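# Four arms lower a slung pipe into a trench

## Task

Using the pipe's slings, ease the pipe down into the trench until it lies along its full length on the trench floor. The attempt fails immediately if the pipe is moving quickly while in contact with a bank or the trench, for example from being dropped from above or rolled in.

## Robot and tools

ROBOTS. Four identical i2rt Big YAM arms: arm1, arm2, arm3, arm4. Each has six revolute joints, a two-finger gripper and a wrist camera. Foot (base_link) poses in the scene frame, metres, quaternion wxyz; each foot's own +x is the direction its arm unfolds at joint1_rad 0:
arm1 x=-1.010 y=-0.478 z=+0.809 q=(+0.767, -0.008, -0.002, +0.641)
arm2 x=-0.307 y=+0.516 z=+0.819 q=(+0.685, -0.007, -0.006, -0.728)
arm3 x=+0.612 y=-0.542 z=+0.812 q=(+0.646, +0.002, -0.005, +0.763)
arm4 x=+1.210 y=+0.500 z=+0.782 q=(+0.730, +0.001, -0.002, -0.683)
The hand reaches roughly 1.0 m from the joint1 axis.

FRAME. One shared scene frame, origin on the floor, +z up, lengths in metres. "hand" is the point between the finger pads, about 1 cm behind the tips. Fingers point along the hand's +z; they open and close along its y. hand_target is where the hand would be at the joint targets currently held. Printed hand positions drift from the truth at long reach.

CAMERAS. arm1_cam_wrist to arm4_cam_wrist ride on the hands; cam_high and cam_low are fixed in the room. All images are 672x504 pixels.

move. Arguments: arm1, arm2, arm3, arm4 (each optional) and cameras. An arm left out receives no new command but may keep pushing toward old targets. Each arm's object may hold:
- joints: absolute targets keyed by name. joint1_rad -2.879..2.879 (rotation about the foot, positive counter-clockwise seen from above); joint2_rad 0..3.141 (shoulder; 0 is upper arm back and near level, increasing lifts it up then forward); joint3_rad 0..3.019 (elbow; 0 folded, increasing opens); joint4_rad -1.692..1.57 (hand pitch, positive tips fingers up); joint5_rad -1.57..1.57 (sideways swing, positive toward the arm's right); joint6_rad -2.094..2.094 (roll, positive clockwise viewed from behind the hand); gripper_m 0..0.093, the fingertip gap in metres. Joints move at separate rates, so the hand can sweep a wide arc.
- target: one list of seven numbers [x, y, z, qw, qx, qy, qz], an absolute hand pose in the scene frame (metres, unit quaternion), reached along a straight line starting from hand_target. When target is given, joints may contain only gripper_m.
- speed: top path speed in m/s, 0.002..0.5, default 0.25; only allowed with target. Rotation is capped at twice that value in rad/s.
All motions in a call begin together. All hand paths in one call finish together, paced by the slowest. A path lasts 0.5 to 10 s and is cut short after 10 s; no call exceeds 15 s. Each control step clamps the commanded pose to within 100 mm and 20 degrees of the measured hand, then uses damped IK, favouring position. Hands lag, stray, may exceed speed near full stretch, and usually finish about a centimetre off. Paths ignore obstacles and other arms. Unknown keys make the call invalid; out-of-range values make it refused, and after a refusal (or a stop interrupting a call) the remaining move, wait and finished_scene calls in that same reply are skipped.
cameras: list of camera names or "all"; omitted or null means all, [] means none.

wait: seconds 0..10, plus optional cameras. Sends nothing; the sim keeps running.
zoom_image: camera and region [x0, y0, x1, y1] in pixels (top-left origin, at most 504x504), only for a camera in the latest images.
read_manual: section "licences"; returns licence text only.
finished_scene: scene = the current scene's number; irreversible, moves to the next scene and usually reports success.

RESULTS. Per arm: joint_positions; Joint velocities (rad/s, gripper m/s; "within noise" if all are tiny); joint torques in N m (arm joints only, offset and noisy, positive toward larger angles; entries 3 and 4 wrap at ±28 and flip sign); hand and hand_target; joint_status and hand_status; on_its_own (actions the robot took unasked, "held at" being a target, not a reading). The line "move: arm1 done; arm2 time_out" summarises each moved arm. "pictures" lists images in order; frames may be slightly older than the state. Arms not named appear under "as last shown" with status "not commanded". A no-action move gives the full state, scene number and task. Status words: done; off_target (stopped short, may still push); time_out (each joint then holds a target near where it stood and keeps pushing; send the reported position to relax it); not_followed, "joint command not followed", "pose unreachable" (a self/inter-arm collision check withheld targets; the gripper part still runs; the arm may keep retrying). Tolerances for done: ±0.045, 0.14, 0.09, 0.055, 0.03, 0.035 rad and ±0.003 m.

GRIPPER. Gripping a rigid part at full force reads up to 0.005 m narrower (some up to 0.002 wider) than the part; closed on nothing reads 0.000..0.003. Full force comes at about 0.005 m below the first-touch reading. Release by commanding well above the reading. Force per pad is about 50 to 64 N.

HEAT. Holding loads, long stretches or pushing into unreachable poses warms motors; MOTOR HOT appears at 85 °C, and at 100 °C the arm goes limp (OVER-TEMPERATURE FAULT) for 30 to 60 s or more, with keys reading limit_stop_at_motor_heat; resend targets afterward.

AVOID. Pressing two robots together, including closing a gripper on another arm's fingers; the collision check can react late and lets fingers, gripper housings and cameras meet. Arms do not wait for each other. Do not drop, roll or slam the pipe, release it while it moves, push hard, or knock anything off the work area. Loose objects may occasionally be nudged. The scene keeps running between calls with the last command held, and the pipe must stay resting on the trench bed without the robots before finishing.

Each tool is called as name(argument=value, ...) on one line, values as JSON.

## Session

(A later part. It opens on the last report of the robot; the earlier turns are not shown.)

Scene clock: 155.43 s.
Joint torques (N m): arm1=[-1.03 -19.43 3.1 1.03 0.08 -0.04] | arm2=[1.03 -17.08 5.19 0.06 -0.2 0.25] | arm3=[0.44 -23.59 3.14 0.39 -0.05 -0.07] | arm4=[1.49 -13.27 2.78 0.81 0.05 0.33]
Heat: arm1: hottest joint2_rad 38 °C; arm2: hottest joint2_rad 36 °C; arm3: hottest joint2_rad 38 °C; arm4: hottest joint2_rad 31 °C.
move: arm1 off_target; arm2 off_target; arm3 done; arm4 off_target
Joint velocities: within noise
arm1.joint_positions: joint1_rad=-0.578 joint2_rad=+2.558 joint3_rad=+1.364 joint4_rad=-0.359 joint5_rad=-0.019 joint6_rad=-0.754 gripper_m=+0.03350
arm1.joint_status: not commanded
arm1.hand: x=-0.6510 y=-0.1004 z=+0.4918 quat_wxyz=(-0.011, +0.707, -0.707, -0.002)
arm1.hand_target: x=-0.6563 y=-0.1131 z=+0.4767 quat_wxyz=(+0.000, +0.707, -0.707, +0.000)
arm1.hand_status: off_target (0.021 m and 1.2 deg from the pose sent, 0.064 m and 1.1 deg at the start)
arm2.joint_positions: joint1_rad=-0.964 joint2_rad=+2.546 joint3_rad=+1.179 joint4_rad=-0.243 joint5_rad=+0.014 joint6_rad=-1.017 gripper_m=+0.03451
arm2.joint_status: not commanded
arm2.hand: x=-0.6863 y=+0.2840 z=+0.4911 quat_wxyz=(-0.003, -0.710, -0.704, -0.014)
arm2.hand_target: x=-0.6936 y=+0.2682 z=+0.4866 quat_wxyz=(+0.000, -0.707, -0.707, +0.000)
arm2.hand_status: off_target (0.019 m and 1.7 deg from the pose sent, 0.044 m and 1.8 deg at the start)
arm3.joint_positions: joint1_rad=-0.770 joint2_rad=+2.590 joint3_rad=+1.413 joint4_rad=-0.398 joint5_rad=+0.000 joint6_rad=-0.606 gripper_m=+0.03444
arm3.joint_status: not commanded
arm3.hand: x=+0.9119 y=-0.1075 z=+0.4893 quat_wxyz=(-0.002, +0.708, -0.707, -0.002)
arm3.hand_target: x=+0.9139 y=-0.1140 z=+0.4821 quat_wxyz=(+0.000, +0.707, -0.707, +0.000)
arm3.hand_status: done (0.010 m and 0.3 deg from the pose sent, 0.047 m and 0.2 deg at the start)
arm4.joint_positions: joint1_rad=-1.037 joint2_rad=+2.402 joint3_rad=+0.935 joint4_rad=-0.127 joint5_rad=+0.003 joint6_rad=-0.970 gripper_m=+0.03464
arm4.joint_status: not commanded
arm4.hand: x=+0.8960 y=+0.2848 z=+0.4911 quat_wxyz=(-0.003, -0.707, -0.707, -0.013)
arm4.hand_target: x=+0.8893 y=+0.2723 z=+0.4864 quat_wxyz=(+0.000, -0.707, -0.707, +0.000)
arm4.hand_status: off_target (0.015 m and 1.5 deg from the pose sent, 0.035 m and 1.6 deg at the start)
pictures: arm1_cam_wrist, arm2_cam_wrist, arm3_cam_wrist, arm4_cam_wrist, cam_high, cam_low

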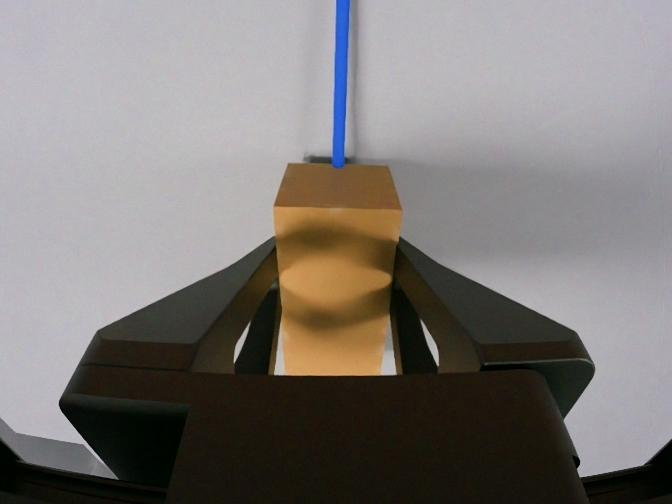

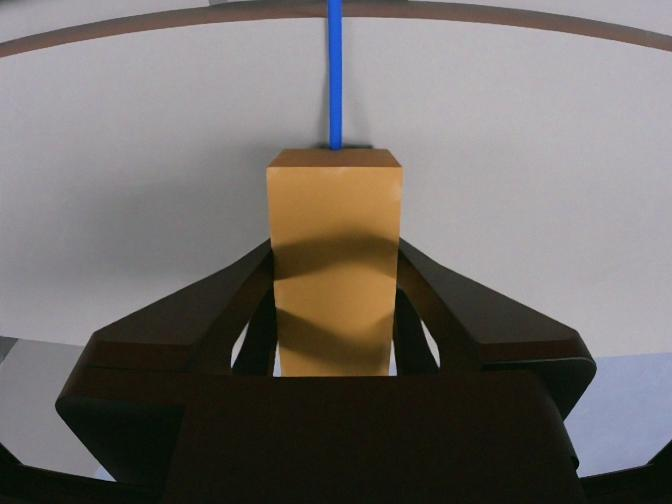

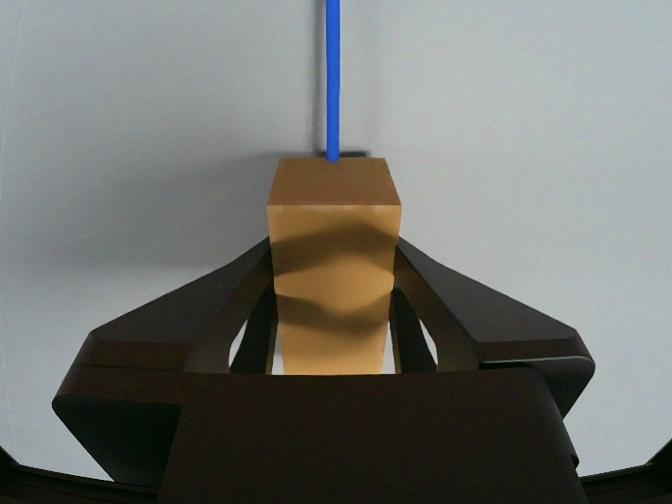

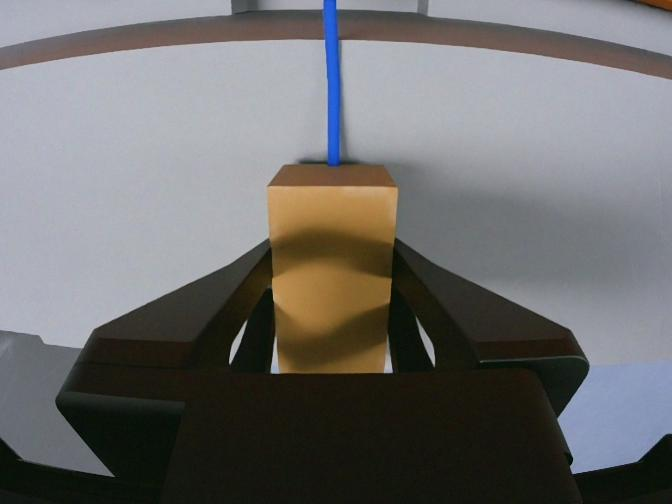

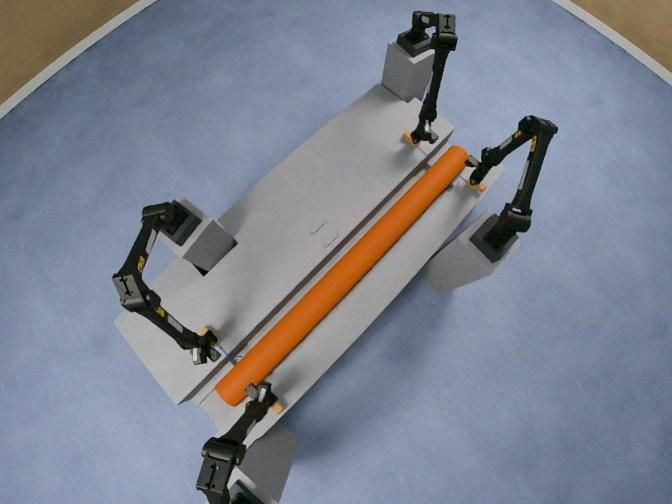

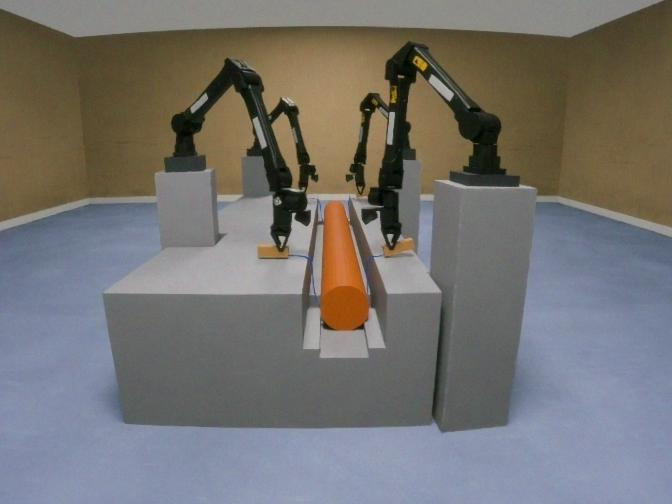

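move(arm1={"target": [-0.656, -0.115, 0.462, 0, 0.7071, -0.7071, 0], "speed": 0.03, "joints": {"gripper_m": 0.0338}}, arm2={"target": [-0.694, 0.266, 0.474, 0, 0.7071, 0.7071, 0], "speed": 0.03, "joints": {"gripper_m": 0.0346}}, arm3={"target": [0.913, -0.115, 0.470, 0, 0.7071, -0.7071, 0], "speed": 0.03, "joints": {"gripper_m": 0.0345}}, arm4={"target": [0.889, 0.271, 0.472, 0, 0.7071, 0.7071, 0], "speed": 0.03, "joints": {"gripper_m": 0.0346}}, cameras=[])

move(arm1={"joints": {"gripper_m": 0.036}}, arm2={"joints": {"gripper_m": 0.037}}, arm3={"joints": {"gripper_m": 0.0362}}, arm4={"joints": {"gripper_m": 0.037}}, cameras=["all"])

Scene clock: 160.93 s.
Joint torques (N m): arm1=[-1.2 -17.38 4.14 1.09 0.08 -0.09] | arm2=[1.26 -14.8 6.61 0.49 -0.25 0.28] | arm3=[0.56 -22.65 4 0.49 -0.05 -0.03] | arm4=[1.67 -10.4 3.95 1.5 -0.01 0.34]
Heat: arm1: hottest joint2_rad 38 °C; arm2: hottest joint2_rad 36 °C; arm3: hottest joint2_rad 38 °C; arm4: hottest joint2_rad 30 °C.
move: arm1 off_target; arm2 off_target; arm3 off_target; arm4 off_target
Joint velocities: within noise
arm1.joint_positions: joint1_rad=-0.580 joint2_rad=+2.574 joint3_rad=+1.364 joint4_rad=-0.343 joint5_rad=-0.019 joint6_rad=-0.759 gripper_m=+0.03402
arm1.joint_status: all done
arm1.hand: x=-0.6527 y=-0.1037 z=+0.4838 quat_wxyz=(-0.010, +0.708, -0.706, -0.002)
arm1.hand_target: x=-0.6567 y=-0.1154 z=+0.4631 quat_wxyz=(+0.000, +0.707, -0.707, +0.000)
arm1.hand_status: off_target (0.025 m and 1.2 deg from the pose sent, 0.033 m and 1.2 deg at the start)
arm2.joint_positions: joint1_rad=-0.964 joint2_rad=+2.549 joint3_rad=+1.182 joint4_rad=-0.243 joint5_rad=+0.015 joint6_rad=-1.015 gripper_m=+0.03464
arm2.joint_status: all done
arm2.hand: x=-0.6862 y=+0.2843 z=+0.4898 quat_wxyz=(-0.003, -0.711, -0.703, -0.015)
arm2.hand_target: x=-0.6931 y=+0.2667 z=+0.4754 quat_wxyz=(+0.000, -0.707, -0.707, +0.000)
arm2.hand_status: off_target (0.025 m and 1.8 deg from the pose sent, 0.026 m and 1.7 deg at the start)
arm3.joint_positions: joint1_rad=-0.770 joint2_rad=+2.607 joint3_rad=+1.413 joint4_rad=-0.385 joint5_rad=+0.000 joint6_rad=-0.609 gripper_m=+0.03490
arm3.joint_status: all done
arm3.hand: x=+0.9094 y=-0.1110 z=+0.4810 quat_wxyz=(-0.001, +0.709, -0.706, -0.002)
arm3.hand_target: x=+0.9128 y=-0.1151 z=+0.4703 quat_wxyz=(+0.000, +0.707, -0.707, +0.000)
arm3.hand_status: off_target (0.012 m and 0.3 deg from the pose sent, 0.021 m and 0.3 deg at the start)
arm4.joint_positions: joint1_rad=-1.036 joint2_rad=+2.407 joint3_rad=+0.938 joint4_rad=-0.127 joint5_rad=+0.005 joint6_rad=-0.969 gripper_m=+0.03464
arm4.joint_status: all done
arm4.hand: x=+0.8961 y=+0.2849 z=+0.4894 quat_wxyz=(-0.003, -0.707, -0.707, -0.014)
arm4.hand_target: x=+0.8898 y=+0.2715 z=+0.4733 quat_wxyz=(+0.000, -0.707, -0.707, +0.000)
arm4.hand_status: off_target (0.023 m and 1.6 deg from the pose sent, 0.024 m and 1.5 deg at the start)

Scene clock: 161.47 s.
Joint torques (N m): arm1=[-0.91 -18.37 4 0.91 0 -0.08] | arm2=[0.62 -17.73 4.07 0.16 -0.31 0.2] | arm3=[0.32 -22.59 3.96 0.39 -0.05 -0.03] | arm4=[1.14 -14.51 1.58 0.68 -0.05 0.29]
Heat: arm1: hottest joint2_rad 38 °C; arm2: hottest joint2_rad 36 °C; arm3: hottest joint2_rad 38 °C; arm4: hottest joint2_rad 30 °C.
move: arm1 done; arm2 done; arm3 done; arm4 done
Joint velocities: within noise
arm1.joint_positions: joint1_rad=-0.580 joint2_rad=+2.583 joint3_rad=+1.364 joint4_rad=-0.339 joint5_rad=-0.018 joint6_rad=-0.759 gripper_m=+0.03593
arm1.joint_status: all done
arm1.hand: x=-0.6541 y=-0.1063 z=+0.4796 quat_wxyz=(-0.008, +0.707, -0.707, -0.001)
arm1.hand_target: x=-0.6567 y=-0.1154 z=+0.4630 quat_wxyz=(+0.000, +0.707, -0.707, +0.000)
arm1.hand_status: not commanded
arm2.joint_positions: joint1_rad=-0.955 joint2_rad=+2.579 joint3_rad=+1.210 joint4_rad=-0.235 joint5_rad=+0.017 joint6_rad=-1.007 gripper_m=+0.03699
arm2.joint_status: all done
arm2.hand: x=-0.6894 y=+0.2779 z=+0.4792 quat_wxyz=(-0.001, -0.710, -0.704, -0.011)
arm2.hand_target: x=-0.6930 y=+0.2666 z=+0.4754 quat_wxyz=(+0.000, -0.707, -0.707, +0.000)
arm2.hand_status: not commanded
arm3.joint_positions: joint1_rad=-0.770 joint2_rad=+2.609 joint3_rad=+1.413 joint4_rad=-0.382 joint5_rad=+0.000 joint6_rad=-0.609 gripper_m=+0.03627
arm3.joint_status: all done
arm3.hand: x=+0.9092 y=-0.1114 z=+0.4799 quat_wxyz=(-0.001, +0.709, -0.706, -0.002)
arm3.hand_target: x=+0.9128 y=-0.1151 z=+0.4703 quat_wxyz=(+0.000, +0.707, -0.707, +0.000)
arm3.hand_status: not commanded
arm4.joint_positions: joint1_rad=-1.030 joint2_rad=+2.450 joint3_rad=+0.967 joint4_rad=-0.105 joint5_rad=+0.006 joint6_rad=-0.964 gripper_m=+0.03694
arm4.joint_status: all done
arm4.hand: x=+0.8932 y=+0.2799 z=+0.4746 quat_wxyz=(-0.001, -0.707, -0.707, -0.010)
arm4.hand_target: x=+0.8899 y=+0.2716 z=+0.4733 quat_wxyz=(+0.000, -0.707, -0.707, +0.000)
arm4.hand_status: not commanded
pictures: arm1_cam_wrist, arm2_cam_wrist, arm3_cam_wrist, arm4_cam_wrist, cam_high, cam_low

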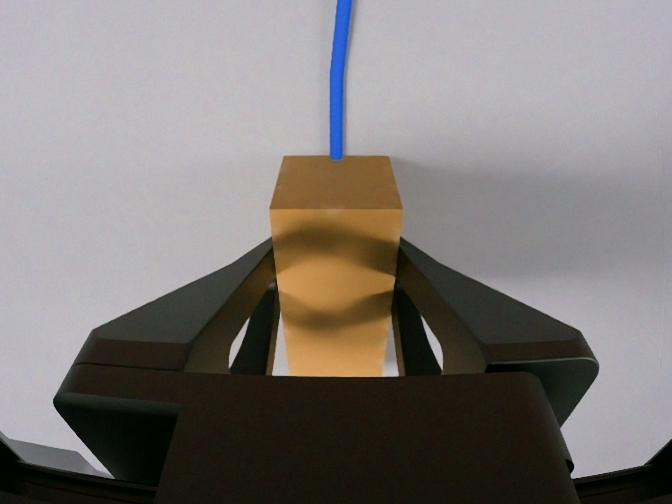

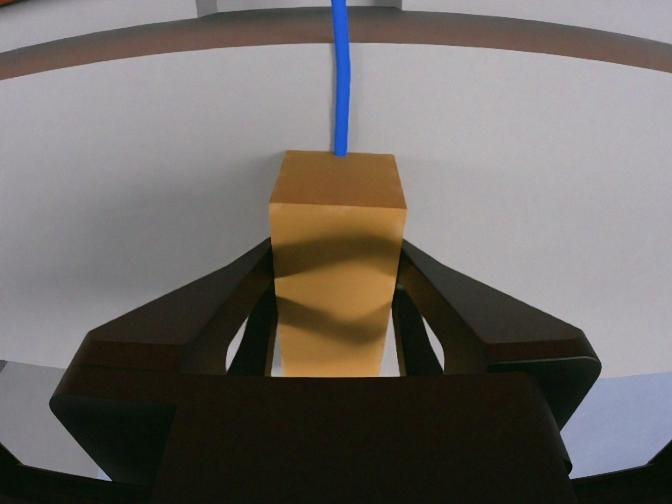

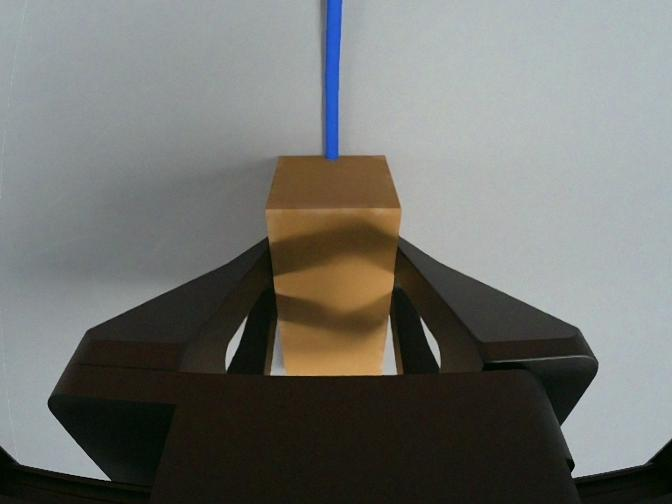

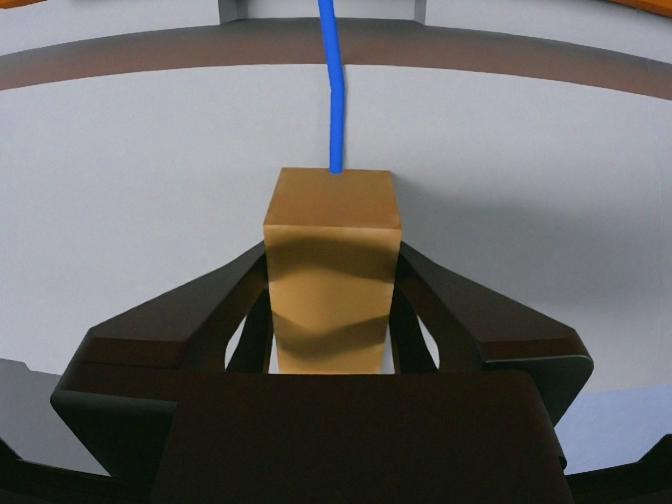

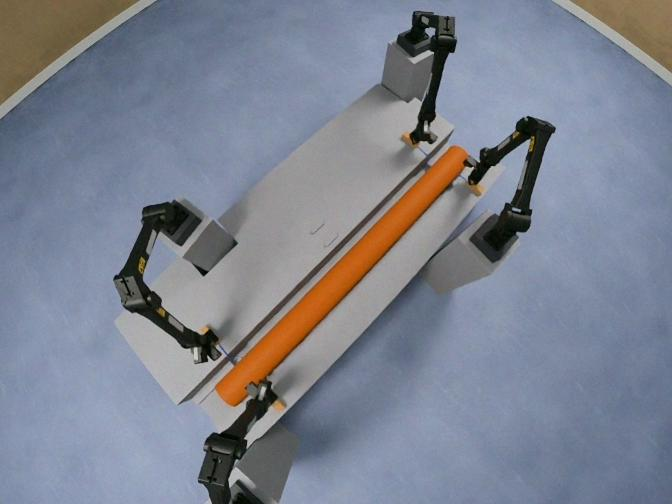

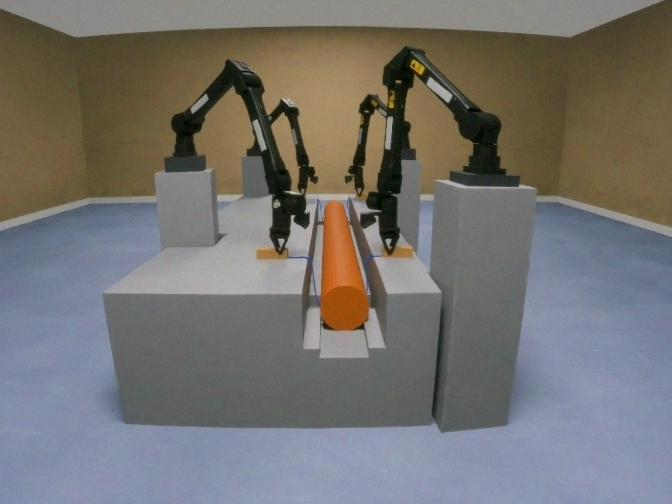

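move(arm1={"joints": {"gripper_m": 0.07}}, arm2={"joints": {"gripper_m": 0.07}}, arm3={"joints": {"gripper_m": 0.07}}, arm4={"joints": {"gripper_m": 0.07}}, cameras=[])

move(arm1={"target": [-0.654, -0.110, 0.60, 0, 0.7071, -0.7071, 0], "speed": 0.15}, arm2={"target": [-0.689, 0.278, 0.60, 0, 0.7071, 0.7071, 0], "speed": 0.15}, arm3={"target": [0.909, -0.112, 0.60, 0, 0.7071, -0.7071, 0], "speed": 0.15}, arm4={"target": [0.892, 0.280, 0.60, 0, 0.7071, 0.7071, 0], "speed": 0.15}, cameras=["cam_low", "cam_high"])

zoom_image(camera="cam_low", region=[290, 160, 390, 260])

zoom_image(camera="cam_low", region=[290, 240, 400, 370])

Scene clock: 166.33 s.
Joint torques (N m): arm1=[-0.91 -17.96 3.92 0.88 0.01 -0.07] | arm2=[0.38 -18.02 4.04 0.09 -0.23 0.19] | arm3=[0.38 -22.65 3.96 0.38 -0.05 -0.04] | arm4=[1.08 -14.51 1.59 0.68 -0.05 0.29]
Heat: arm1: hottest joint2_rad 37 °C; arm2: hottest joint2_rad 36 °C; arm3: hottest joint2_rad 37 °C; arm4: hottest joint2_rad 30 °C.
move: arm1 done; arm2 done; arm3 done; arm4 done
Joint velocities: within noise
arm1.joint_positions: joint1_rad=-0.580 joint2_rad=+2.583 joint3_rad=+1.364 joint4_rad=-0.339 joint5_rad=-0.018 joint6_rad=-0.759 gripper_m=+0.06989
arm1.joint_status: all done
arm1.hand: x=-0.6541 y=-0.1063 z=+0.4796 quat_wxyz=(-0.008, +0.707, -0.707, -0.001)
arm1.hand_target: x=-0.6567 y=-0.1154 z=+0.4630 quat_wxyz=(+0.000, +0.707, -0.707, +0.000)
arm1.hand_status: not commanded
arm2.joint_positions: joint1_rad=-0.953 joint2_rad=+2.581 joint3_rad=+1.210 joint4_rad=-0.233 joint5_rad=+0.015 joint6_rad=-1.007 gripper_m=+0.06993
arm2.joint_status: all done
arm2.hand: x=-0.6882 y=+0.2770 z=+0.4783 quat_wxyz=(-0.002, -0.710, -0.704, -0.011)
arm2.hand_target: x=-0.6931 y=+0.2666 z=+0.4754 quat_wxyz=(+0.000, -0.707, -0.707, +0.000)
arm2.hand_status: not commanded
arm3.joint_positions: joint1_rad=-0.770 joint2_rad=+2.609 joint3_rad=+1.413 joint4_rad=-0.382 joint5_rad=+0.000 joint6_rad=-0.609 gripper_m=+0.06990
arm3.joint_status: all done
arm3.hand: x=+0.9092 y=-0.1114 z=+0.4799 quat_wxyz=(-0.001, +0.709, -0.706, -0.002)
arm3.hand_target: x=+0.9128 y=-0.1151 z=+0.4703 quat_wxyz=(+0.000, +0.707, -0.707, +0.000)
arm3.hand_status: not commanded
arm4.joint_positions: joint1_rad=-1.029 joint2_rad=+2.450 joint3_rad=+0.967 joint4_rad=-0.105 joint5_rad=+0.006 joint6_rad=-0.964 gripper_m=+0.06987
arm4.joint_status: all done
arm4.hand: x=+0.8932 y=+0.2797 z=+0.4746 quat_wxyz=(-0.001, -0.707, -0.707, -0.010)
arm4.hand_target: x=+0.8899 y=+0.2716 z=+0.4733 quat_wxyz=(+0.000, -0.707, -0.707, +0.000)
arm4.hand_status: not commanded

Scene clock: 167.93 s.
Joint torques (N m): arm1=[-1.38 -20.66 4.07 0.32 0.03 -0.07] | arm2=[-0.5 -18.32 3.62 -0.88 -0.2 0.06] | arm3=[1.26 -24.64 3.93 -0.28 -0.05 0.08] | arm4=[0.32 -14.51 2.25 -0.25 -0.03 0.14]
Heat: arm1: hottest joint2_rad 37 °C; arm2: hottest joint2_rad 36 °C; arm3: hottest joint2_rad 37 °C; arm4: hottest joint2_rad 30 °C.
move: arm1 done; arm2 done; arm3 done; arm4 done
Joint velocities: within noise
arm1.joint_positions: joint1_rad=-0.580 joint2_rad=+2.303 joint3_rad=+1.248 joint4_rad=-0.506 joint5_rad=-0.018 joint6_rad=-0.759 gripper_m=+0.06989
arm1.joint_status: not commanded
arm1.hand: x=-0.6542 y=-0.1036 z=+0.5988 quat_wxyz=(-0.006, +0.707, -0.707, -0.001)
arm1.hand_target: x=-0.6540 y=-0.1098 z=+0.6000 quat_wxyz=(+0.000, +0.707, -0.707, +0.000)
arm1.hand_status: done (0.007 m and 0.7 deg from the pose sent, 0.120 m and 0.9 deg at the start)
arm2.joint_positions: joint1_rad=-0.953 joint2_rad=+2.268 joint3_rad=+1.056 joint4_rad=-0.359 joint5_rad=+0.015 joint6_rad=-1.007 gripper_m=+0.06993
arm2.joint_status: not commanded
arm2.hand: x=-0.6920 y=+0.2766 z=+0.5978 quat_wxyz=(+0.002, -0.710, -0.705, +0.005)
arm2.hand_target: x=-0.6890 y=+0.2781 z=+0.6000 quat_wxyz=(+0.000, -0.707, -0.707, +0.000)
arm2.hand_status: done (0.004 m and 0.7 deg from the pose sent, 0.122 m and 1.4 deg at the start)
arm3.joint_positions: joint1_rad=-0.770 joint2_rad=+2.337 joint3_rad=+1.284 joint4_rad=-0.529 joint5_rad=+0.000 joint6_rad=-0.609 gripper_m=+0.06990
arm3.joint_status: not commanded
arm3.hand: x=+0.9086 y=-0.1129 z=+0.5954 quat_wxyz=(+0.001, +0.709, -0.706, -0.001)
arm3.hand_target: x=+0.9090 y=-0.1120 z=+0.6000 quat_wxyz=(+0.000, +0.707, -0.707, +0.000)
arm3.hand_status: done (0.005 m and 0.3 deg from the pose sent, 0.120 m and 0.3 deg at the start)
arm4.joint_positions: joint1_rad=-1.029 joint2_rad=+2.093 joint3_rad=+0.835 joint4_rad=-0.304 joint5_rad=+0.006 joint6_rad=-0.964 gripper_m=+0.06987
arm4.joint_status: not commanded
arm4.hand: x=+0.8902 y=+0.2783 z=+0.5967 quat_wxyz=(+0.001, -0.707, -0.707, +0.003)
arm4.hand_target: x=+0.8919 y=+0.2799 z=+0.6000 quat_wxyz=(+0.000, -0.707, -0.707, +0.000)
arm4.hand_status: done (0.004 m and 0.4 deg from the pose sent, 0.125 m and 1.1 deg at the start)
pictures: cam_high, cam_low

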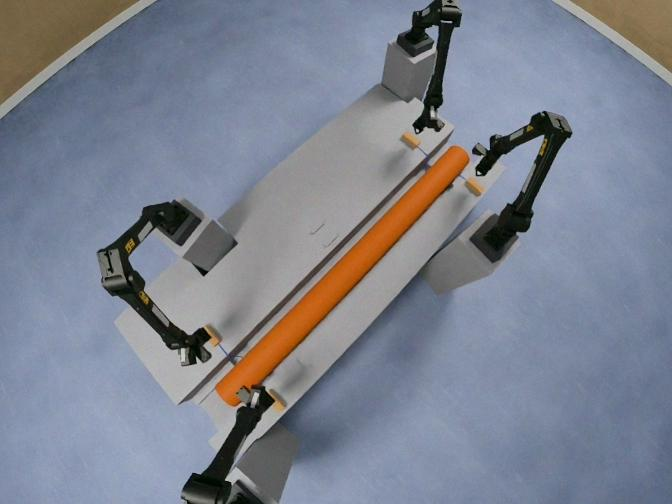

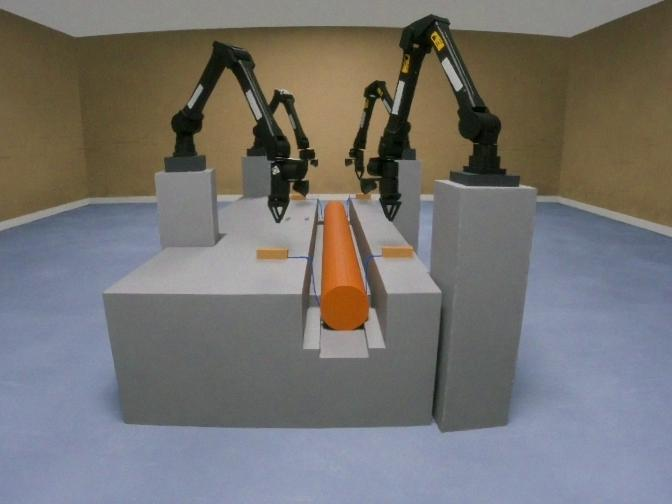

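Scaled by 5.040.

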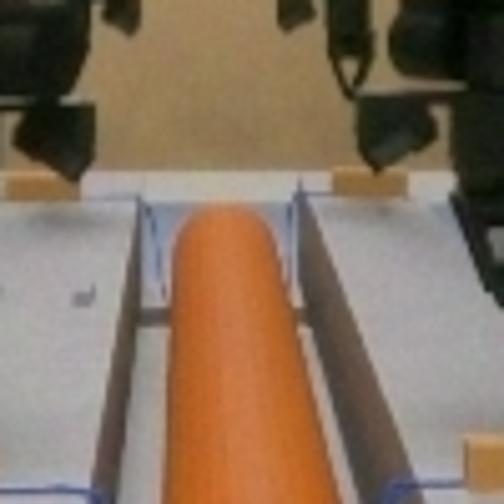

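Scaled by 3.877.

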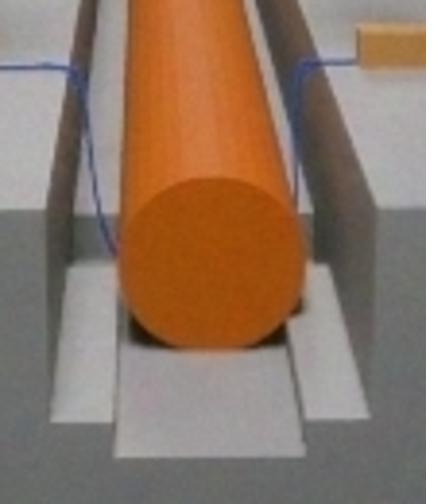

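finished_scene(scene=3)

The scene is finished: the task was done.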